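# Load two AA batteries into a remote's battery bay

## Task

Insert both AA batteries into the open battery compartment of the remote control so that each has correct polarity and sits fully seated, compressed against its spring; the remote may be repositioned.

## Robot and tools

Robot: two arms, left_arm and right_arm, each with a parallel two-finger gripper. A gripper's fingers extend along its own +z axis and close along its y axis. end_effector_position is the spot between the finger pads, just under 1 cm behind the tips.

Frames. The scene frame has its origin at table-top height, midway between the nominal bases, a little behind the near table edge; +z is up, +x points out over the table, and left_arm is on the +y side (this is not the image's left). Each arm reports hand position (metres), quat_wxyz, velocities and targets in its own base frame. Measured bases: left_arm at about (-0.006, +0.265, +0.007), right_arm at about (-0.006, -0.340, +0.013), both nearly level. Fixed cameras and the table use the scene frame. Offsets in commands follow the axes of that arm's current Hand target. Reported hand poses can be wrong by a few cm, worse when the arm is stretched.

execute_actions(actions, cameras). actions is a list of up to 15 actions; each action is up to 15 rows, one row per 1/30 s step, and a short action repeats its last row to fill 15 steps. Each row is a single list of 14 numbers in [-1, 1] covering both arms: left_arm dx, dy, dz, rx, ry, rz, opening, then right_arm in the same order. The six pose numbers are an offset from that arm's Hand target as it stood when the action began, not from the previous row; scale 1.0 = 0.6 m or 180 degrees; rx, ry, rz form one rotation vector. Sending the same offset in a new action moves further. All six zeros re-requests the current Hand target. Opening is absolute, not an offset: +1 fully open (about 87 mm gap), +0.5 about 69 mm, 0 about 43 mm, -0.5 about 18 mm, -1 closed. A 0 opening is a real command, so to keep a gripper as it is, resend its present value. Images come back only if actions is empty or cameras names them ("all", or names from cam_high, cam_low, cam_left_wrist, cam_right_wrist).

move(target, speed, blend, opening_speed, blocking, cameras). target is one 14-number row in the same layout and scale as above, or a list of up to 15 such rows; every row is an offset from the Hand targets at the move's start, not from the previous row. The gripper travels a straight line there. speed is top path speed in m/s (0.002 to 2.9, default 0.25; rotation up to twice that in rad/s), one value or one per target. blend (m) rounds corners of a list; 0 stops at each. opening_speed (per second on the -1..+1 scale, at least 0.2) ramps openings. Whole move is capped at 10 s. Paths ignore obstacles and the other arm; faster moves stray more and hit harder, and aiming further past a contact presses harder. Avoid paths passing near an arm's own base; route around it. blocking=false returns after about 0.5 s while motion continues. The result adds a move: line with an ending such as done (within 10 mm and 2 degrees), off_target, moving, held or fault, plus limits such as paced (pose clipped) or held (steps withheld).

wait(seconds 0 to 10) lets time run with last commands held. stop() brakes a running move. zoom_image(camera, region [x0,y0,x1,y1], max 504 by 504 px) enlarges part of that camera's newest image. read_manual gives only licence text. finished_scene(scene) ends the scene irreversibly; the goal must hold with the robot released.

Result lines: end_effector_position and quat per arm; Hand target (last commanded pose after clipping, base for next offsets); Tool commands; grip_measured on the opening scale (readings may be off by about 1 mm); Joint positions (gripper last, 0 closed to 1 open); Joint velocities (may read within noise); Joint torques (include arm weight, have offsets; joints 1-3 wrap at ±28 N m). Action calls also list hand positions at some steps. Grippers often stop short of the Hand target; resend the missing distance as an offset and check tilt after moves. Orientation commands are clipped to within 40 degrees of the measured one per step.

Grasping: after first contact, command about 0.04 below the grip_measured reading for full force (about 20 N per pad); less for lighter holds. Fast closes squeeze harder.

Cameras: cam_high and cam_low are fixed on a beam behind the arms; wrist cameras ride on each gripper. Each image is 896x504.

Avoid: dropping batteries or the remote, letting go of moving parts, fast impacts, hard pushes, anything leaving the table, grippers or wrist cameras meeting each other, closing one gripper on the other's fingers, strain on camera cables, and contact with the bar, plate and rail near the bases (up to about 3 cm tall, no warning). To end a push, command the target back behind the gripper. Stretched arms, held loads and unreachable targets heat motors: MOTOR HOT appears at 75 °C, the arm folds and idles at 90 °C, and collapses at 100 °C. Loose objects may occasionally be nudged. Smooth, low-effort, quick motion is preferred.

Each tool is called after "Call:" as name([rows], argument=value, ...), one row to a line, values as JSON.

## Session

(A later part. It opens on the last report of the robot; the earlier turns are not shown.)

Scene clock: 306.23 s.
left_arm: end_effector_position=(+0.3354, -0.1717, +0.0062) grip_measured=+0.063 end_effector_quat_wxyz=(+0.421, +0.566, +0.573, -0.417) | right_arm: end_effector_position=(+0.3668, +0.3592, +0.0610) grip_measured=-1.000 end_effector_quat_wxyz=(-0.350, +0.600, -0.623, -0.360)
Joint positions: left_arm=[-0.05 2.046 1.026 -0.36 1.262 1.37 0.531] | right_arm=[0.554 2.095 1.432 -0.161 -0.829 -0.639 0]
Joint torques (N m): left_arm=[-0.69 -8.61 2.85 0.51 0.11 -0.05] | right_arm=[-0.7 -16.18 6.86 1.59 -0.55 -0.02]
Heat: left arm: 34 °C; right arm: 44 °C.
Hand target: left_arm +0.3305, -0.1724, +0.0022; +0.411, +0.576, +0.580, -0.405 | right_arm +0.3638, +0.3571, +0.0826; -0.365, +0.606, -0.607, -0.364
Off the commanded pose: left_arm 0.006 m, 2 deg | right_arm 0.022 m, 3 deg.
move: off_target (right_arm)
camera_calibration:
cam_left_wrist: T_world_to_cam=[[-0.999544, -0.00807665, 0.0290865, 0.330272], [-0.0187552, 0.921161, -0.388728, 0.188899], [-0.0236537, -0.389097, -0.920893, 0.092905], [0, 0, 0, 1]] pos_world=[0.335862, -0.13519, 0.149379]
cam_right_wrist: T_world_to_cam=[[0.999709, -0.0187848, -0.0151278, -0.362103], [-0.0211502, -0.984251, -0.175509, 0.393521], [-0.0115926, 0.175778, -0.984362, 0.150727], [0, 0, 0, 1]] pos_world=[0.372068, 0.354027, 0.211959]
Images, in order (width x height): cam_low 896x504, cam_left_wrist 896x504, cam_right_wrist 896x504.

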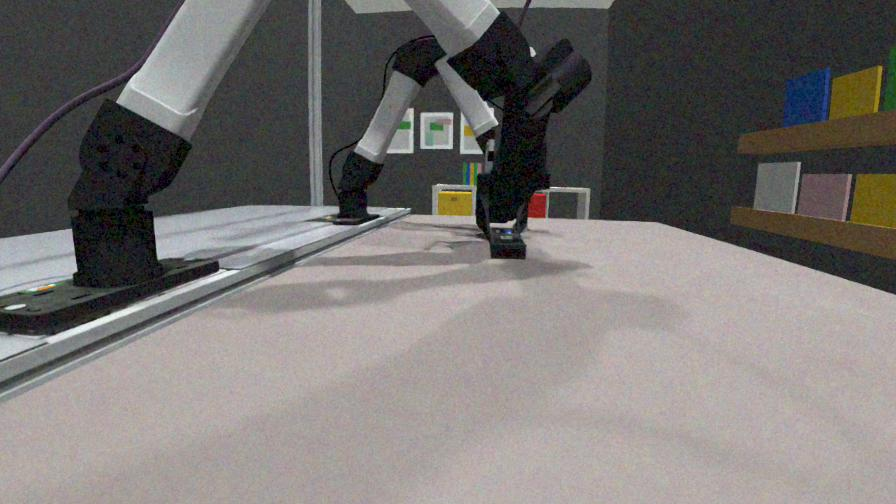

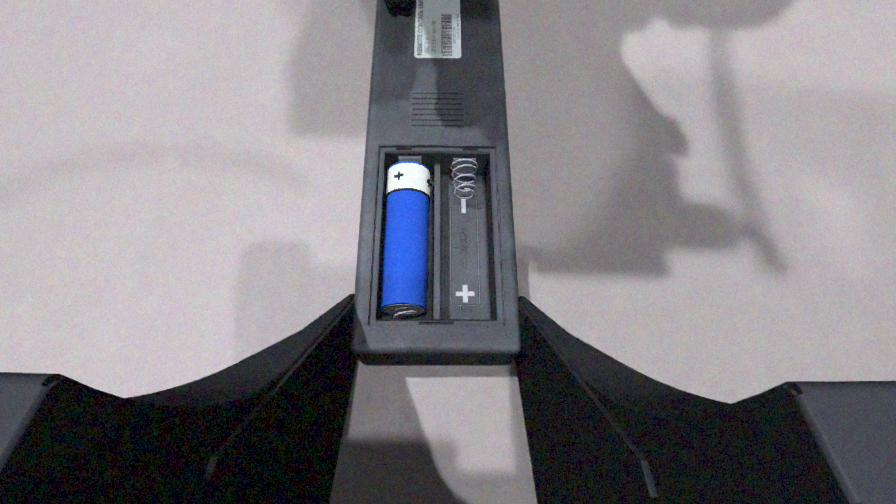

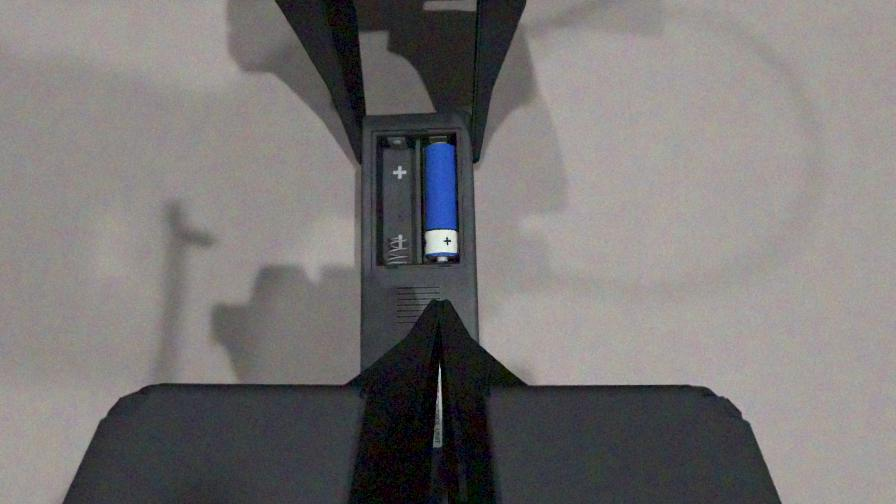

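Call:
move([
  [0,0,0,0,0,0,0.02,0.0205,0,0.0877,0,0,0,-1],
  [0,0,0,0,0,0,0.02,0.0502,0,0.103,0,0,0,-1],
], speed=[0.1,0.03], cameras=["cam_left_wrist","cam_right_wrist"])

Call:
zoom_image(camera="cam_left_wrist", region=[340, 100, 540, 340])

Call:
zoom_image(camera="cam_right_wrist", region=[330, 140, 550, 360])

Scene clock: 308.83 s.
left_arm: end_effector_position=(+0.3354, -0.1717, +0.0062) grip_measured=+0.063 end_effector_quat_wxyz=(+0.421, +0.566, +0.573, -0.417) | right_arm: end_effector_position=(+0.3610, +0.3966, +0.0344) grip_measured=-1.000 end_effector_quat_wxyz=(-0.362, +0.609, -0.602, -0.367)
Joint positions: left_arm=[-0.05 2.046 1.026 -0.36 1.262 1.37 0.531] | right_arm=[0.624 2.19 1.432 0.014 -0.809 -0.587 0]
Joint torques (N m): left_arm=[-0.69 -8.61 2.82 0.5 0.11 -0.05] | right_arm=[-0.09 -10.67 7.42 2.14 -0.21 0.24]
Heat: left arm: 34 °C; right arm: 44 °C.
Hand target: left_arm +0.3305, -0.1724, +0.0022; +0.411, +0.576, +0.580, -0.405 | right_arm +0.3639, +0.3975, +0.0268; -0.365, +0.606, -0.607, -0.364
Off the commanded pose: left_arm 0.006 m, 2 deg | right_arm 0.008 m, 1 deg.
move: done
camera_calibration:
cam_left_wrist: T_world_to_cam=[[-0.999544, -0.00807665, 0.0290865, 0.330272], [-0.0187552, 0.921161, -0.388728, 0.188899], [-0.0236537, -0.389097, -0.920893, 0.092905], [0, 0, 0, 1]] pos_world=[0.335862, -0.13519, 0.149379]
cam_right_wrist: T_world_to_cam=[[0.999841, 0.0120421, 0.0131574, -0.369178], [0.0145063, -0.978226, -0.207036, 0.411434], [0.0103777, 0.207194, -0.978245, 0.0973999], [0, 0, 0, 1]] pos_world=[0.36214, 0.386741, 0.18532]
Images, in order (width x height): cam_left_wrist 896x504, cam_right_wrist 896x504.

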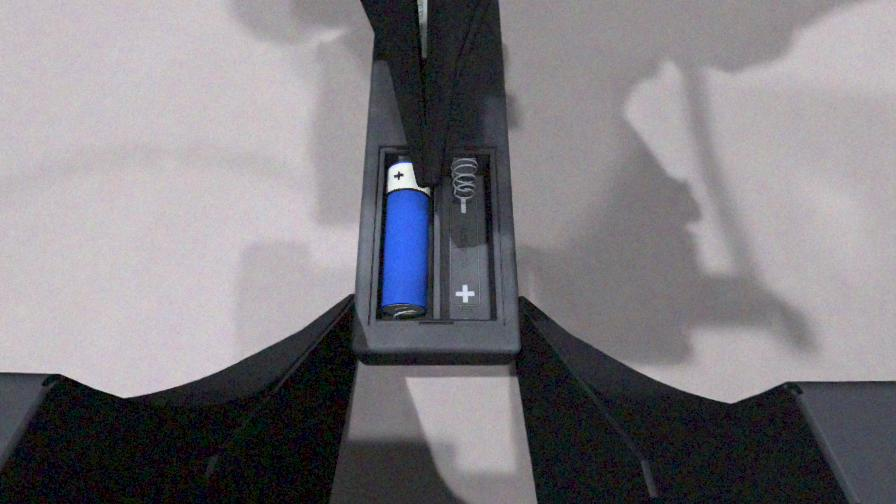

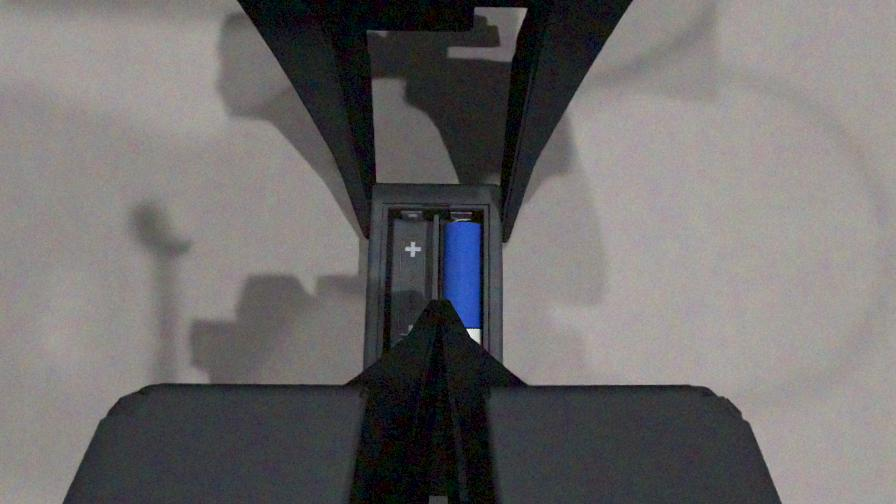

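Scaled by 2.100 from the camera's 896x504 image, which has a finer 1280x720 frame.

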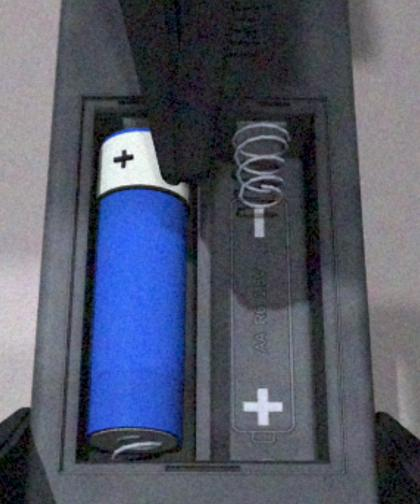

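Scaled by 2.291 from the camera's 896x504 image, which has a finer 1280x720 frame.

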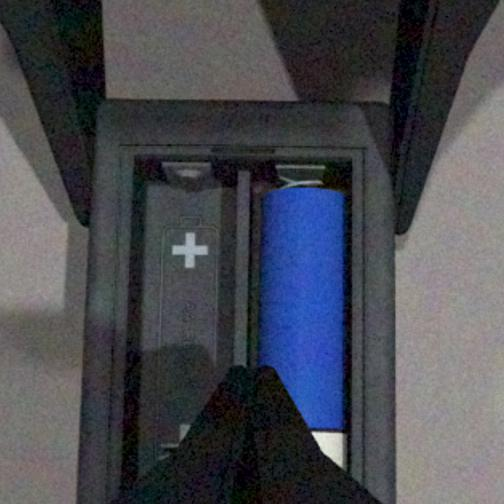

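Call:
move([
  [0,0,0,0,0,0,0.02,0.0,-0.016,-0.007,0,0,0,-1],
  [0,0,0,0,0,0,0.02,0.018,-0.016,0.012,0,0,0,-1],
], speed=[0.1,0.03], cameras=["cam_left_wrist","cam_right_wrist"])

Call:
zoom_image(camera="cam_left_wrist", region=[340, 100, 540, 340])

Call:
zoom_image(camera="cam_right_wrist", region=[330, 140, 550, 360])

Scene clock: 310.73 s.
left_arm: end_effector_position=(+0.3366, -0.1718, +0.0063) grip_measured=+0.063 end_effector_quat_wxyz=(+0.422, +0.566, +0.574, -0.416) | right_arm: end_effector_position=(+0.3602, +0.3968, +0.0208) grip_measured=-1.000 end_effector_quat_wxyz=(-0.356, +0.608, -0.600, -0.380)
Joint positions: left_arm=[-0.05 2.046 1.026 -0.35 1.261 1.36 0.531] | right_arm=[0.617 2.229 1.432 0.041 -0.84 -0.586 0]
Joint torques (N m): left_arm=[-0.66 -8.65 2.76 0.44 0.12 0.04] | right_arm=[-0.43 -9.73 10.52 1.93 -0.01 0.13]
Heat: left arm: 34 °C; right arm: 44 °C.
Hand target: left_arm +0.3305, -0.1724, +0.0022; +0.411, +0.576, +0.580, -0.405 | right_arm +0.3734, +0.3988, +0.0139; -0.365, +0.606, -0.607, -0.364
Off the commanded pose: left_arm 0.007 m, 2 deg | right_arm 0.015 m, 2 deg.
move: off_target (right_arm)
camera_calibration:
cam_left_wrist: T_world_to_cam=[[-0.999541, -0.0108951, 0.0282724, 0.331104], [-0.0210257, 0.921289, -0.388311, 0.189859], [-0.0218163, -0.388727, -0.921095, 0.0924097], [0, 0, 0, 1]] pos_world=[0.33696, -0.135385, 0.149481]
cam_right_wrist: T_world_to_cam=[[0.999585, 0.0273063, -0.00918256, -0.373674], [0.024654, -0.975703, -0.217706, 0.404359], [-0.0149042, 0.21739, -0.975971, 0.089058], [0, 0, 0, 1]] pos_world=[0.364878, 0.385378, 0.171518]
Images, in order (width x height): cam_left_wrist 896x504, cam_right_wrist 896x504.

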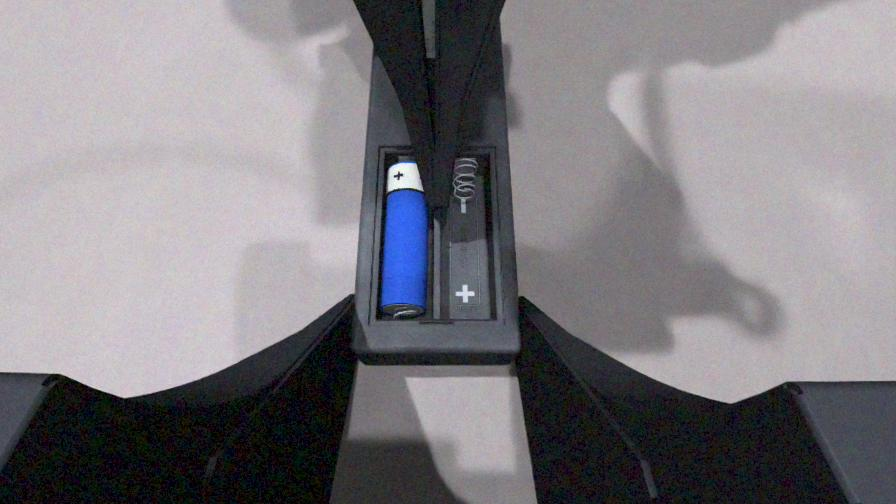

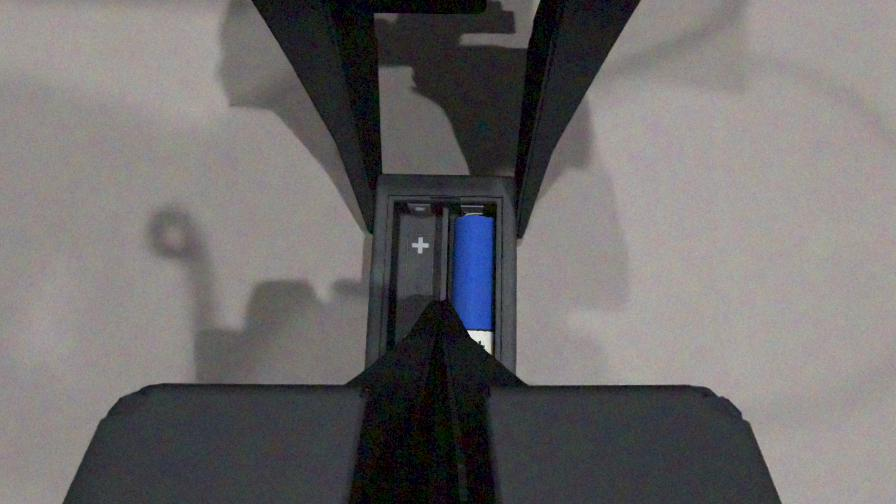

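Scaled by 2.100 from the camera's 896x504 image, which has a finer 1280x720 frame.

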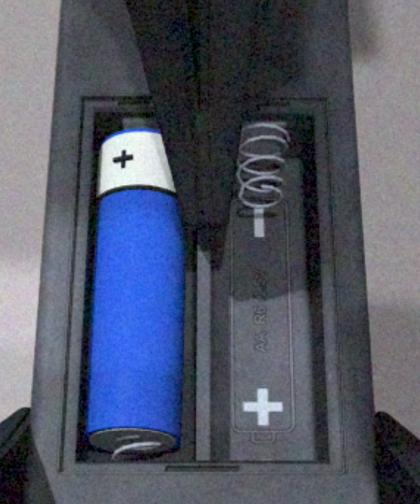

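Scaled by 2.291 from the camera's 896x504 image, which has a finer 1280x720 frame.

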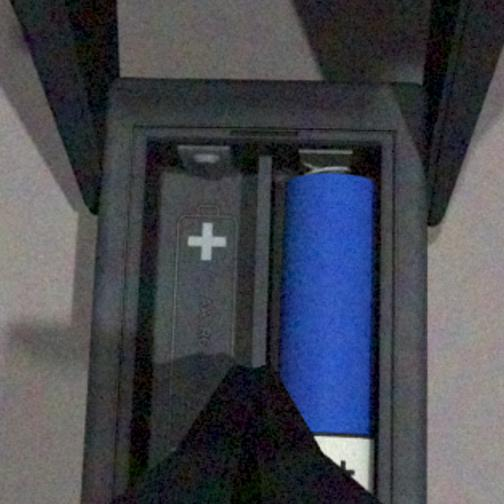

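Call:
move([
  [0,0,0,0,0,0,0.02,-0.052,-0.008,-0.027,0,0,0,-1],
], speed=0.08, cameras=["cam_right_wrist"])

Call:
zoom_image(camera="cam_right_wrist", region=[330, 140, 550, 360])

Scene clock: 312.00 s.
left_arm: end_effector_position=(+0.3366, -0.1718, +0.0063) grip_measured=+0.063 end_effector_quat_wxyz=(+0.422, +0.566, +0.574, -0.416) | right_arm: end_effector_position=(+0.3644, +0.3966, +0.0286) grip_measured=-1.000 end_effector_quat_wxyz=(-0.342, +0.605, -0.614, -0.374)
Joint positions: left_arm=[-0.05 2.046 1.026 -0.35 1.261 1.36 0.531] | right_arm=[0.617 2.229 1.496 -0.061 -0.82 -0.586 0]
Joint torques (N m): left_arm=[-0.68 -8.65 2.74 0.43 0.12 0.05] | right_arm=[-0.94 -14.37 11.41 1.63 -0.23 0.09]
Heat: left arm: 34 °C; right arm: 44 °C.
Hand target: left_arm +0.3305, -0.1724, +0.0022; +0.410, +0.576, +0.580, -0.405 | right_arm +0.3783, +0.3991, +0.0490; -0.365, +0.606, -0.607, -0.364
Off the commanded pose: left_arm 0.007 m, 2 deg | right_arm 0.025 m, 3 deg.
move: off_target (right_arm)
camera_calibration:
cam_right_wrist: T_world_to_cam=[[0.999393, 0.0126453, -0.0324576, -0.371269], [0.00639079, -0.982527, -0.18601, 0.414245], [-0.0342426, 0.18569, -0.982012, 0.116548], [0, 0, 0, 1]] pos_world=[0.372388, 0.39006, 0.179455]
Images, in order (width x height): cam_right_wrist 896x504.

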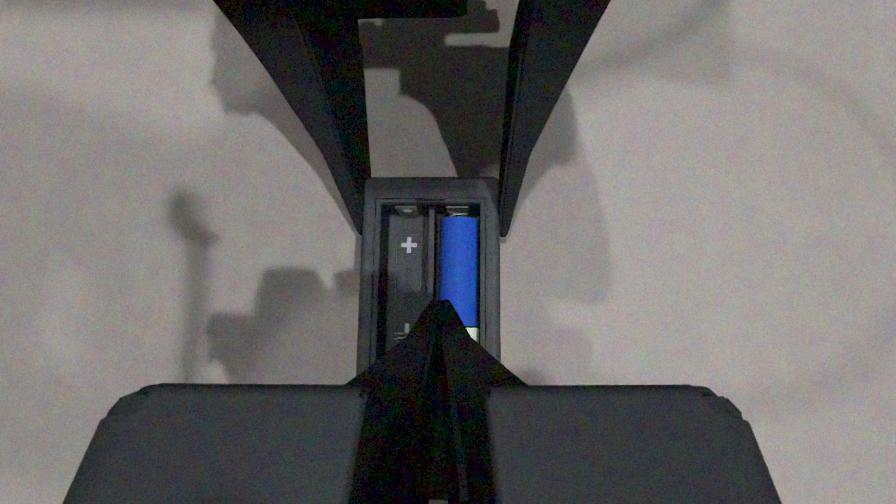

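Scaled by 2.291 from the camera's 896x504 image, which has a finer 1280x720 frame.

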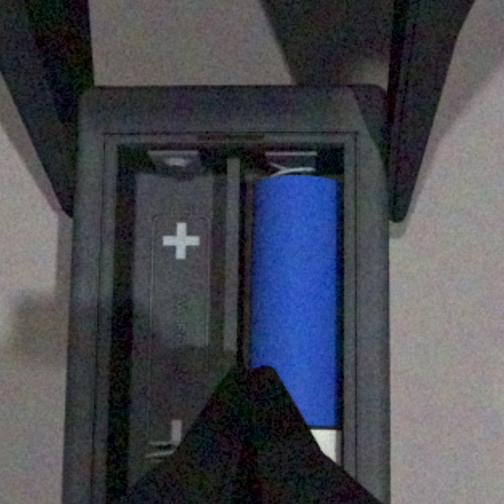

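Call:
move([
  [0,0,0,0,0,0,0.02,0.008,-0.025,-0.018,0,0,0,-1],
  [0,0,0,0,0,0,0.02,0.015,-0.013,0.008,0,0,0,-1],
], speed=0.06, cameras=["cam_right_wrist","cam_left_wrist"])

Call:
zoom_image(camera="cam_right_wrist", region=[330, 140, 550, 360])

Call:
zoom_image(camera="cam_left_wrist", region=[340, 100, 540, 340])

Scene clock: 313.73 s.
left_arm: end_effector_position=(+0.3366, -0.1718, +0.0063) grip_measured=+0.063 end_effector_quat_wxyz=(+0.422, +0.566, +0.574, -0.416) | right_arm: end_effector_position=(+0.3804, +0.3935, +0.0413) grip_measured=-1.000 end_effector_quat_wxyz=(-0.357, +0.607, -0.609, -0.365)
Joint positions: left_arm=[-0.05 2.046 1.026 -0.35 1.261 1.36 0.531] | right_arm=[0.596 2.229 1.544 -0.093 -0.82 -0.612 0]
Joint torques (N m): left_arm=[-0.69 -8.66 2.76 0.43 0.12 0.04] | right_arm=[0.17 -10.77 9.66 2.06 -0.29 0.25]
Heat: left arm: 35 °C; right arm: 44 °C.
Hand target: left_arm +0.3305, -0.1724, +0.0022; +0.410, +0.576, +0.580, -0.405 | right_arm +0.3861, +0.3990, +0.0388; -0.365, +0.606, -0.607, -0.364
Off the commanded pose: left_arm 0.007 m, 2 deg | right_arm 0.008 m, 1 deg.
move: done
camera_calibration:
cam_left_wrist: T_world_to_cam=[[-0.999541, -0.0108951, 0.0282724, 0.331104], [-0.0210257, 0.921289, -0.388311, 0.189859], [-0.0218163, -0.388727, -0.921095, 0.0924097], [0, 0, 0, 1]] pos_world=[0.33696, -0.135385, 0.149481]
cam_right_wrist: T_world_to_cam=[[0.999986, 0.00442703, 0.00297855, -0.385262], [0.00492209, -0.980866, -0.194623, 0.413764], [0.00205996, 0.194635, -0.980874, 0.112716], [0, 0, 0, 1]] pos_world=[0.382988, 0.385613, 0.192236]
Images, in order (width x height): cam_left_wrist 896x504, cam_right_wrist 896x504.

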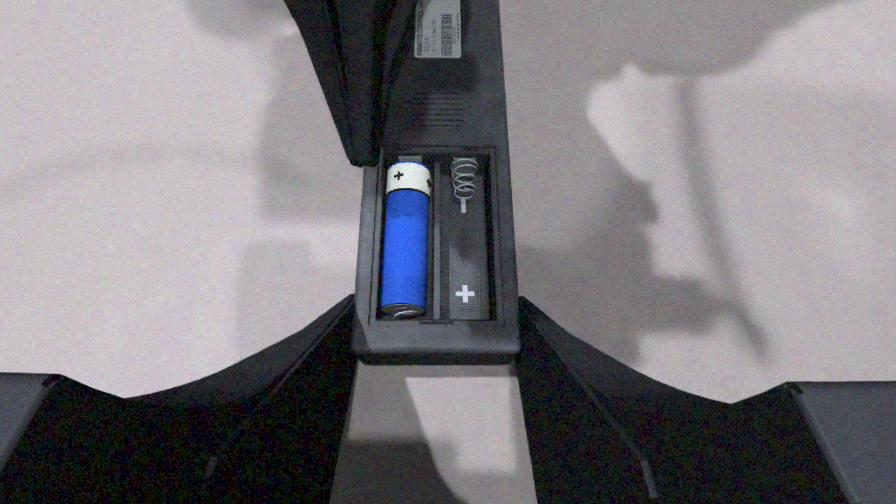

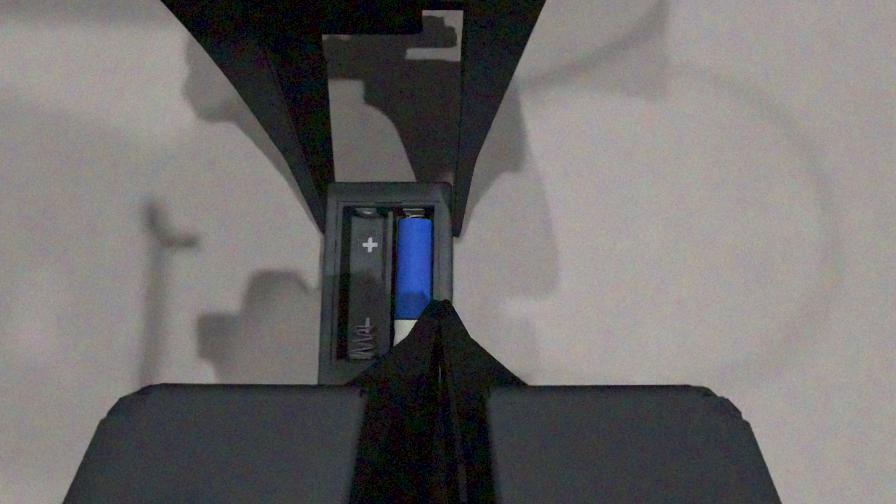

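Scaled by 2.291 from the camera's 896x504 image, which has a finer 1280x720 frame.

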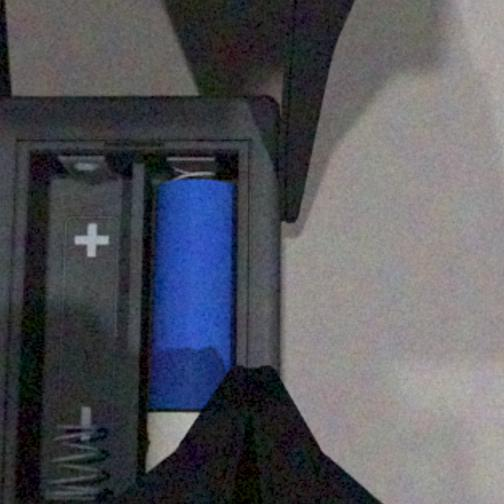

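Scaled by 2.100 from the camera's 896x504 image, which has a finer 1280x720 frame.

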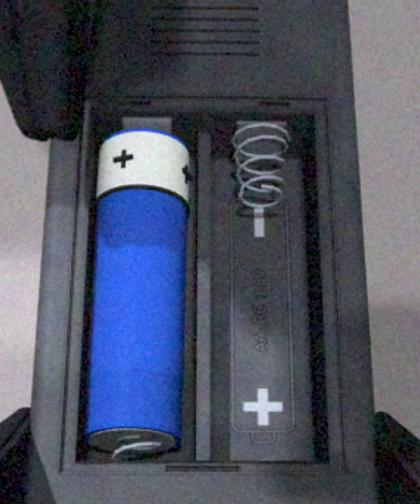

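Call:
move([
  [0,0,0,0,0,0,0.02,-0.008,0.021,-0.011,0,0,0,-1],
  [0,0,0,0,0,0,0.02,0.029,0.020,0.015,0,0,0,-1],
], speed=0.05, cameras=["cam_right_wrist","cam_left_wrist"])

Call:
zoom_image(camera="cam_right_wrist", region=[330, 140, 550, 360])

Call:
zoom_image(camera="cam_left_wrist", region=[340, 100, 540, 340])

Scene clock: 315.73 s.
left_arm: end_effector_position=(+0.3366, -0.1718, +0.0063) grip_measured=+0.063 end_effector_quat_wxyz=(+0.422, +0.566, +0.574, -0.416) | right_arm: end_effector_position=(+0.3751, +0.3975, +0.0324) grip_measured=-1.000 end_effector_quat_wxyz=(-0.369, +0.608, -0.601, -0.365)
Joint positions: left_arm=[-0.05 2.046 1.026 -0.35 1.261 1.36 0.531] | right_arm=[0.608 2.229 1.484 0.005 -0.817 -0.598 0]
Joint torques (N m): left_arm=[-0.69 -8.66 2.7 0.44 0.12 0.04] | right_arm=[0.44 -10.55 6.74 2.13 -0.2 0.25]
Heat: left arm: 35 °C; right arm: 45 °C.
Hand target: left_arm +0.3305, -0.1724, +0.0022; +0.410, +0.576, +0.580, -0.405 | right_arm +0.3740, +0.3990, +0.0193; -0.365, +0.606, -0.607, -0.364
Off the commanded pose: left_arm 0.007 m, 2 deg | right_arm 0.013 m, 1 deg.
move: off_target (right_arm)
camera_calibration:
cam_left_wrist: T_world_to_cam=[[-0.999541, -0.0108951, 0.0282724, 0.331104], [-0.0210257, 0.921289, -0.388311, 0.189859], [-0.0218163, -0.388727, -0.921095, 0.0924097], [0, 0, 0, 1]] pos_world=[0.33696, -0.135385, 0.149481]
cam_right_wrist: T_world_to_cam=[[0.999692, 0.00738186, 0.0237013, -0.38176], [0.0122826, -0.976792, -0.213839, 0.412207], [0.0215727, 0.214064, -0.976581, 0.0880763], [0, 0, 0, 1]] pos_world=[0.374679, 0.386605, 0.183208]
Images, in order (width x height): cam_left_wrist 896x504, cam_right_wrist 896x504.

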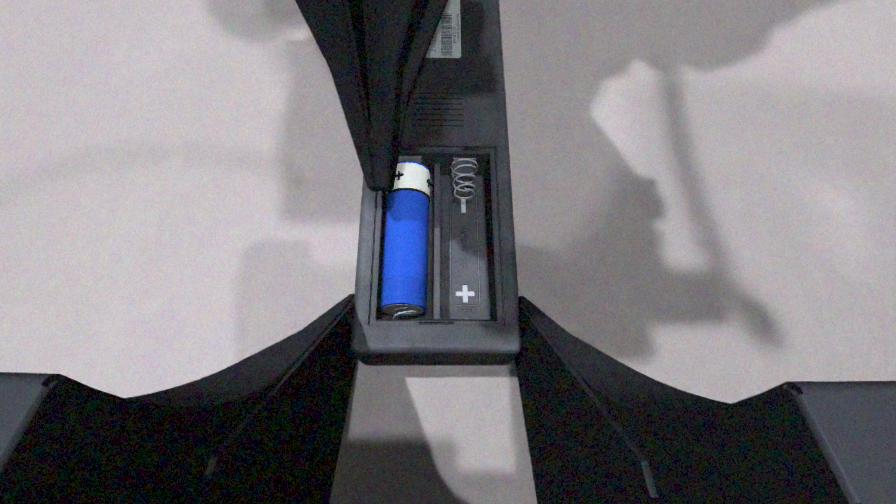

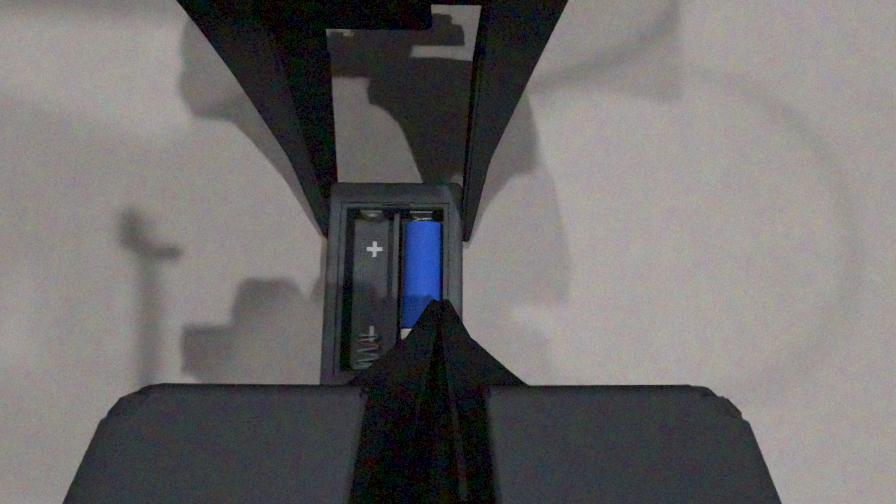

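Scaled by 2.291 from the camera's 896x504 image, which has a finer 1280x720 frame.

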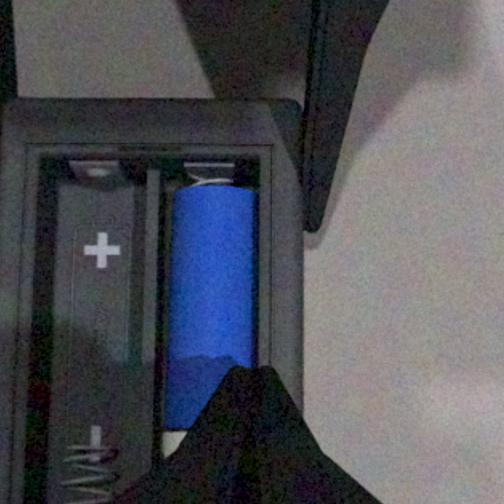

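Scaled by 2.100 from the camera's 896x504 image, which has a finer 1280x720 frame.

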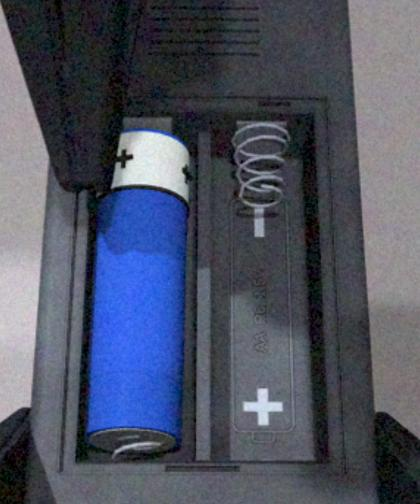

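Call:
move(target=[0,0,0,0,0,0,0.02,0.006,0.017,0.003,0,0,0,-1], speed=0.05, cameras=["cam_right_wrist","cam_left_wrist"])

Call:
zoom_image(camera="cam_right_wrist", region=[330, 140, 550, 360])

Call:
zoom_image(camera="cam_left_wrist", region=[340, 100, 540, 340])

Scene clock: 316.80 s.
left_arm: end_effector_position=(+0.3366, -0.1718, +0.0063) grip_measured=+0.063 end_effector_quat_wxyz=(+0.422, +0.566, +0.574, -0.416) | right_arm: end_effector_position=(+0.3707, +0.4007, +0.0268) grip_measured=-1.000 end_effector_quat_wxyz=(-0.378, +0.609, -0.594, -0.366)
Joint positions: left_arm=[-0.05 2.046 1.026 -0.35 1.261 1.36 0.531] | right_arm=[0.618 2.229 1.439 0.082 -0.815 -0.585 0]
Joint torques (N m): left_arm=[-0.68 -8.66 2.76 0.43 0.12 0.04] | right_arm=[0.81 -12.07 5.78 1.8 -0.12 0.24]
Heat: left arm: 35 °C; right arm: 45 °C.
Hand target: left_arm +0.3305, -0.1724, +0.0022; +0.410, +0.576, +0.580, -0.405 | right_arm +0.3638, +0.3989, +0.0152; -0.365, +0.606, -0.607, -0.364
Off the commanded pose: left_arm 0.007 m, 2 deg | right_arm 0.014 m, 2 deg.
move: off_target (right_arm)
camera_calibration:
cam_left_wrist: T_world_to_cam=[[-0.999541, -0.0108951, 0.0282724, 0.331104], [-0.0210257, 0.921289, -0.388311, 0.189859], [-0.0218163, -0.388727, -0.921095, 0.0924097], [0, 0, 0, 1]] pos_world=[0.33696, -0.135385, 0.149481]
cam_right_wrist: T_world_to_cam=[[0.999209, 0.00927762, 0.0386674, -0.378161], [0.0179557, -0.972891, -0.230566, 0.410906], [0.03548, 0.231078, -0.972288, 0.0699566], [0, 0, 0, 1]] pos_world=[0.368002, 0.387109, 0.177381]
Images, in order (width x height): cam_left_wrist 896x504, cam_right_wrist 896x504.

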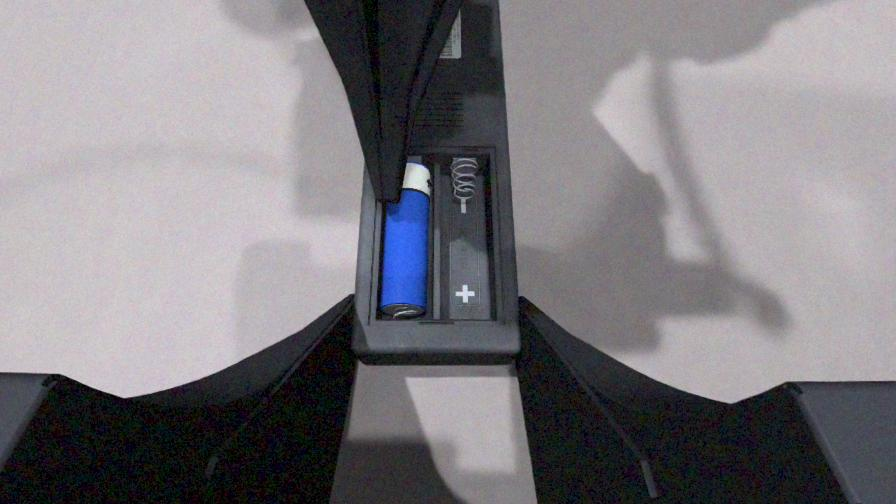

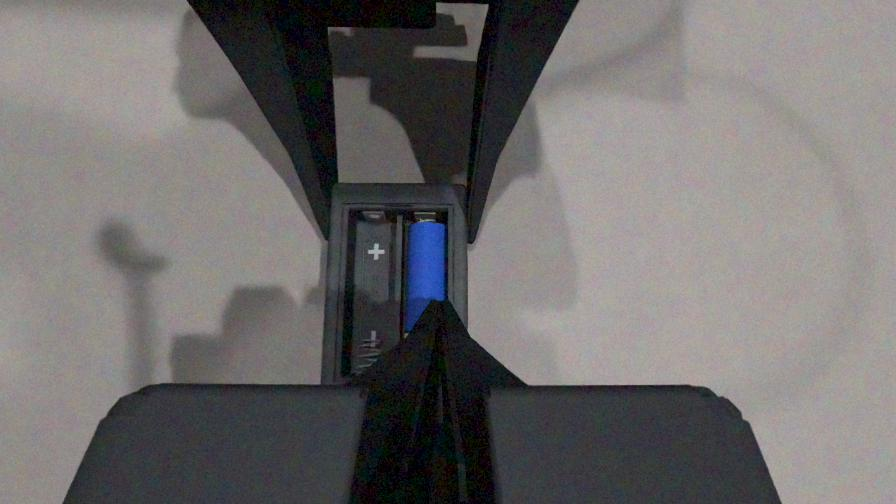

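Scaled by 2.291 from the camera's 896x504 image, which has a finer 1280x720 frame.

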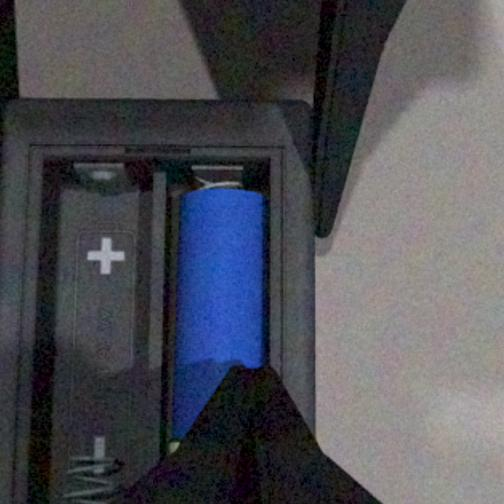

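Scaled by 2.100 from the camera's 896x504 image, which has a finer 1280x720 frame.

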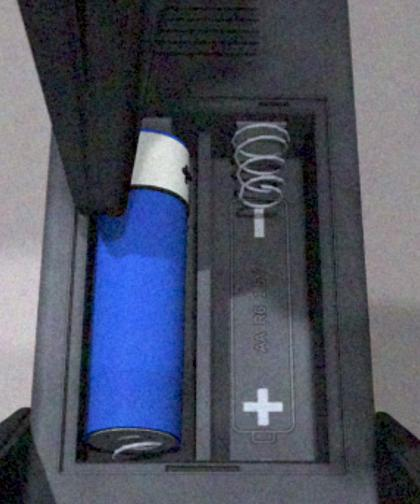

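Call:
move(target=[0,0,0,0,0,0,0.02,0.022,0.008,0.003,0,0,0,-1], speed=0.03, cameras=["cam_right_wrist","cam_left_wrist"])

Call:
zoom_image(camera="cam_right_wrist", region=[330, 140, 550, 360])

Call:
zoom_image(camera="cam_left_wrist", region=[340, 100, 540, 340])

Scene clock: 320.67 s.
left_arm: end_effector_position=(+0.3366, -0.1718, +0.0063) grip_measured=+0.063 end_effector_quat_wxyz=(+0.422, +0.566, +0.574, -0.416) | right_arm: end_effector_position=(+0.3706, +0.4026, +0.0256) grip_measured=-1.000 end_effector_quat_wxyz=(-0.396, +0.611, -0.579, -0.367)
Joint positions: left_arm=[-0.05 2.046 1.026 -0.35 1.261 1.36 0.531] | right_arm=[0.618 2.229 1.398 0.17 -0.827 -0.585 0]
Joint torques (N m): left_arm=[-0.68 -8.68 2.7 0.43 0.13 0.04] | right_arm=[0.61 -11.54 4.7 1.4 -0.01 0.22]
Heat: left arm: 35 °C; right arm: 45 °C.
Hand target: left_arm +0.3305, -0.1724, +0.0022; +0.410, +0.576, +0.580, -0.405 | right_arm +0.3590, +0.3943, +0.0027; -0.365, +0.606, -0.607, -0.364
Off the commanded pose: left_arm 0.007 m, 2 deg | right_arm 0.027 m, 5 deg.
move: off_target (right_arm)
camera_calibration:
cam_left_wrist: T_world_to_cam=[[-0.999541, -0.0108951, 0.0282724, 0.331104], [-0.0210257, 0.921289, -0.388311, 0.189859], [-0.0218163, -0.388727, -0.921095, 0.0924097], [0, 0, 0, 1]] pos_world=[0.33696, -0.135385, 0.149481]
cam_right_wrist: T_world_to_cam=[[0.997193, 0.0161196, 0.0731195, -0.380933], [0.0347964, -0.96446, -0.261927, 0.403625], [0.0662986, 0.263736, -0.962314, 0.0435872], [0, 0, 0, 1]] pos_world=[0.36293, 0.383925, 0.175519]
Images, in order (width x height): cam_left_wrist 896x504, cam_right_wrist 896x504.

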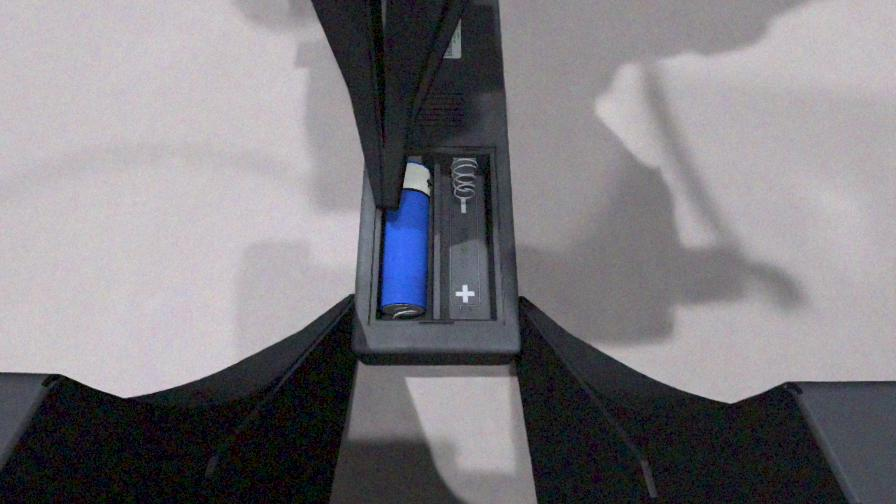

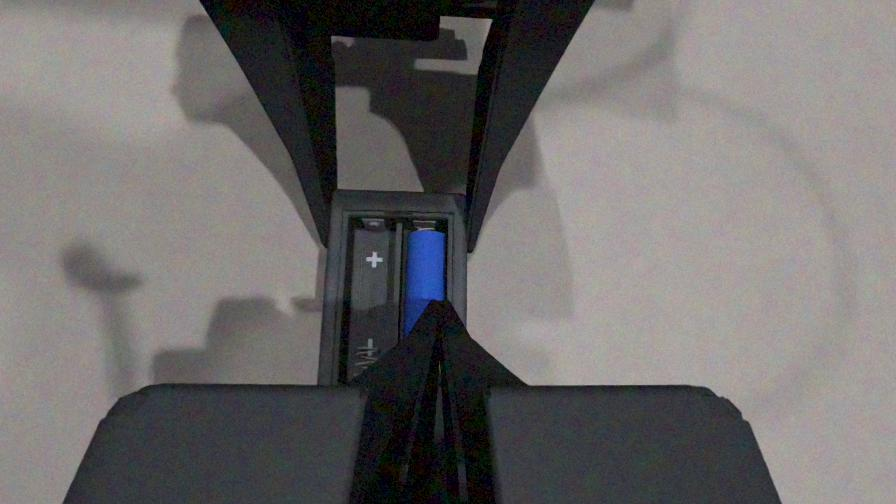

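Scaled by 2.291 from the camera's 896x504 image, which has a finer 1280x720 frame.

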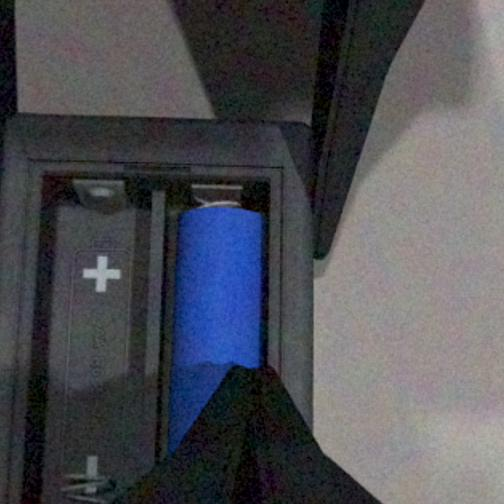

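Scaled by 2.100 from the camera's 896x504 image, which has a finer 1280x720 frame.

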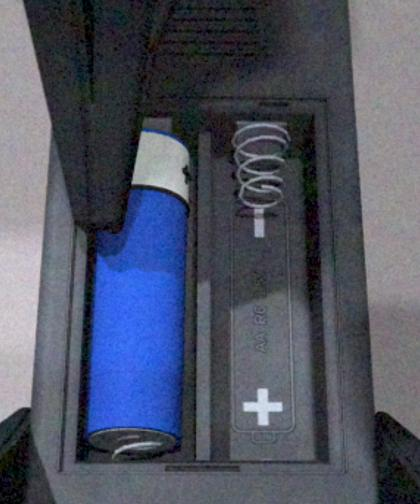

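Call:
move([
  [0,0,0,0,0,0,0.02,-0.074,-0.01,-0.055,0,0,0,-1],
  [0,0,0,0,0,0,0.02,-0.072,-0.011,-0.2138,0,0,0,-1],
], speed=0.15, blend=0.02, cameras=["all"])

Call:
zoom_image(camera="cam_left_wrist", region=[340, 100, 540, 340])

Call:
zoom_image(camera="cam_right_wrist", region=[330, 40, 550, 240])

Scene clock: 322.87 s.
left_arm: end_effector_position=(+0.3349, -0.1734, +0.0061) grip_measured=+0.063 end_effector_quat_wxyz=(+0.420, +0.566, +0.573, -0.418) | right_arm: end_effector_position=(+0.3678, +0.3009, +0.0801) grip_measured=-1.000 end_effector_quat_wxyz=(-0.348, +0.599, -0.624, -0.361)
Joint positions: left_arm=[-0.054 2.046 1.023 -0.35 1.264 1.36 0.531] | right_arm=[0.43 1.99 1.379 -0.33 -0.908 -0.784 0]
Joint torques (N m): left_arm=[-0.39 -8.69 2.96 0.43 0.11 0.04] | right_arm=[-0.42 -14.72 7.9 1.37 -0.61 -0.03]
Heat: left arm: 36 °C; right arm: 45 °C.
Hand target: left_arm +0.3304, -0.1725, +0.0022; +0.410, +0.576, +0.580, -0.405 | right_arm +0.3654, +0.3013, +0.1011; -0.365, +0.606, -0.607, -0.364
Off the commanded pose: left_arm 0.006 m, 2 deg | right_arm 0.021 m, 3 deg.
move: off_target (right_arm)
camera_calibration:
cam_left_wrist: T_world_to_cam=[[-0.999499, -0.00616518, 0.0310402, 0.330124], [-0.017796, 0.920561, -0.390193, 0.190015], [-0.0261688, -0.39055, -0.92021, 0.0926739], [0, 0, 0, 1]] pos_world=[0.335765, -0.136692, 0.149175]
cam_right_wrist: T_world_to_cam=[[0.999573, -0.0201649, -0.0211387, -0.362886], [-0.0235423, -0.984439, -0.174144, 0.340387], [-0.0172982, 0.174567, -0.984493, 0.182385], [0, 0, 0, 1]] pos_world=[0.3739, 0.295934, 0.231162]

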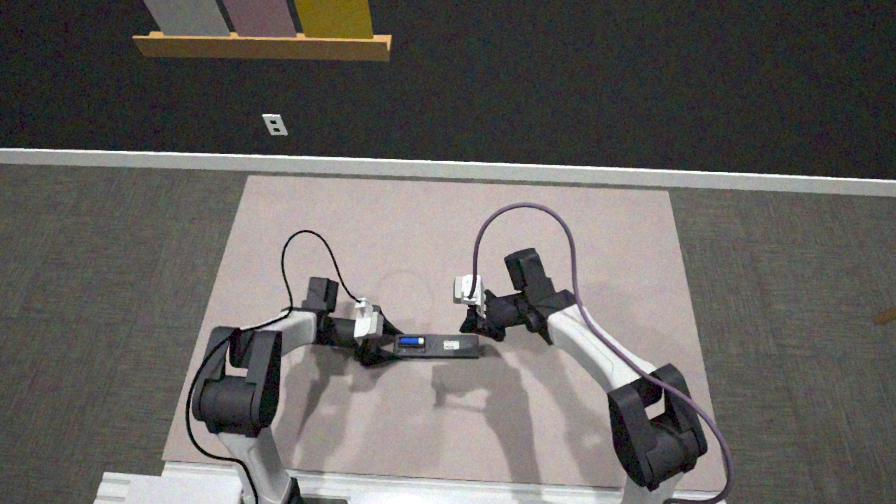

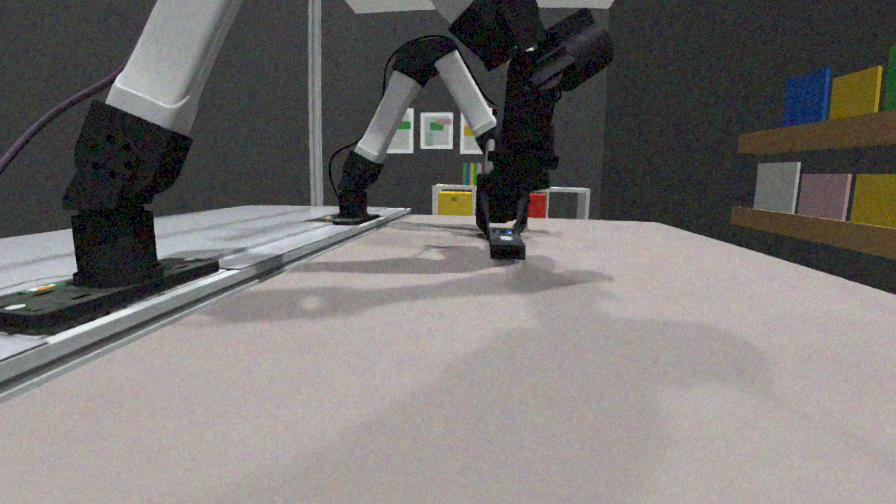

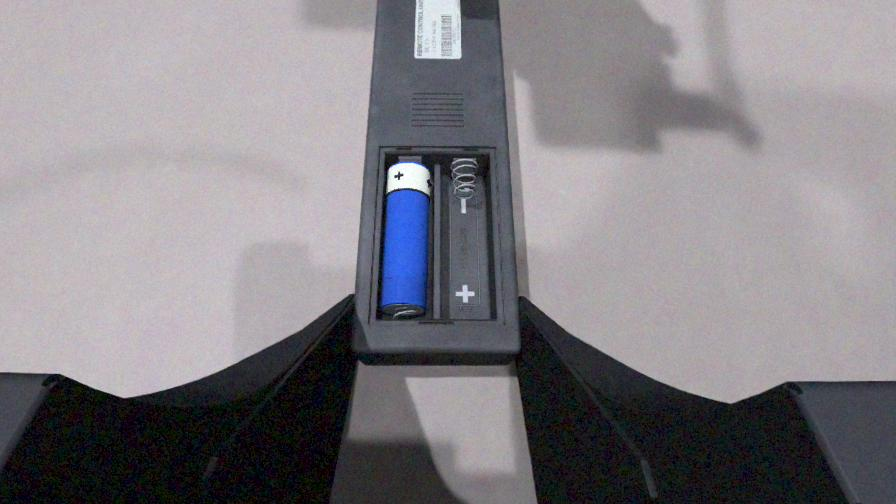

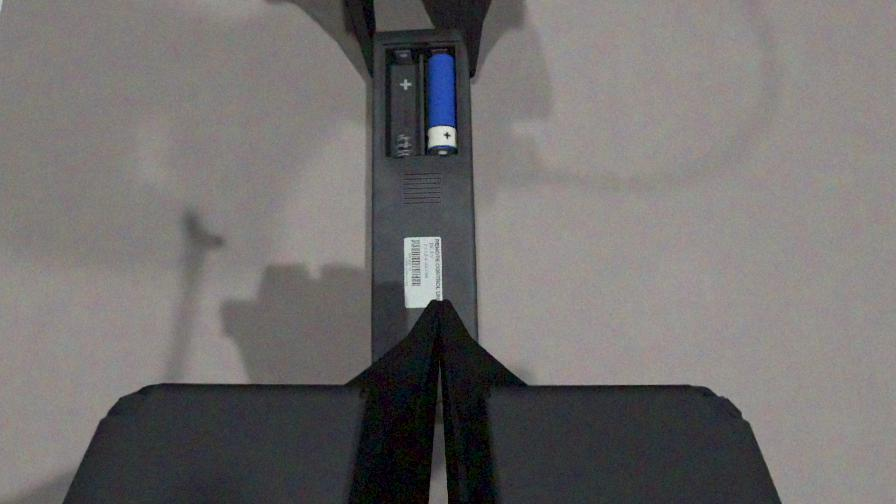

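Scaled by 2.100 from the camera's 896x504 image, which has a finer 1280x720 frame.

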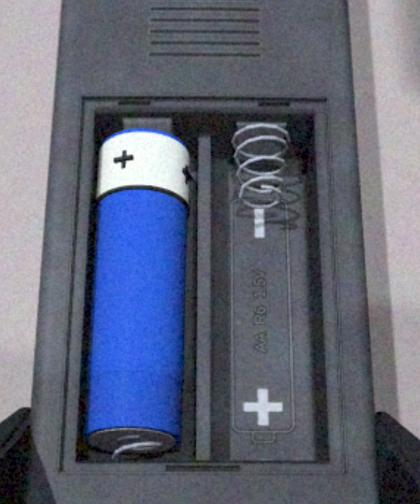

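Scaled by 2.291 from the camera's 896x504 image, which has a finer 1280x720 frame.

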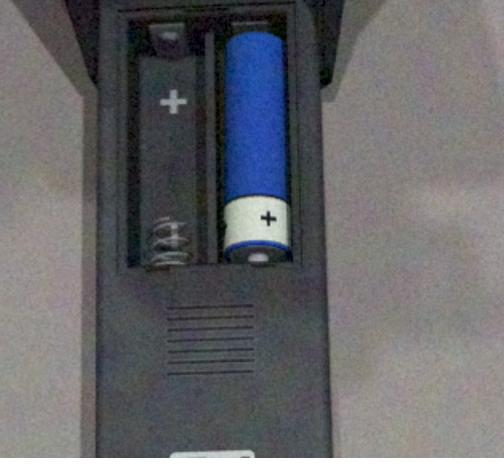

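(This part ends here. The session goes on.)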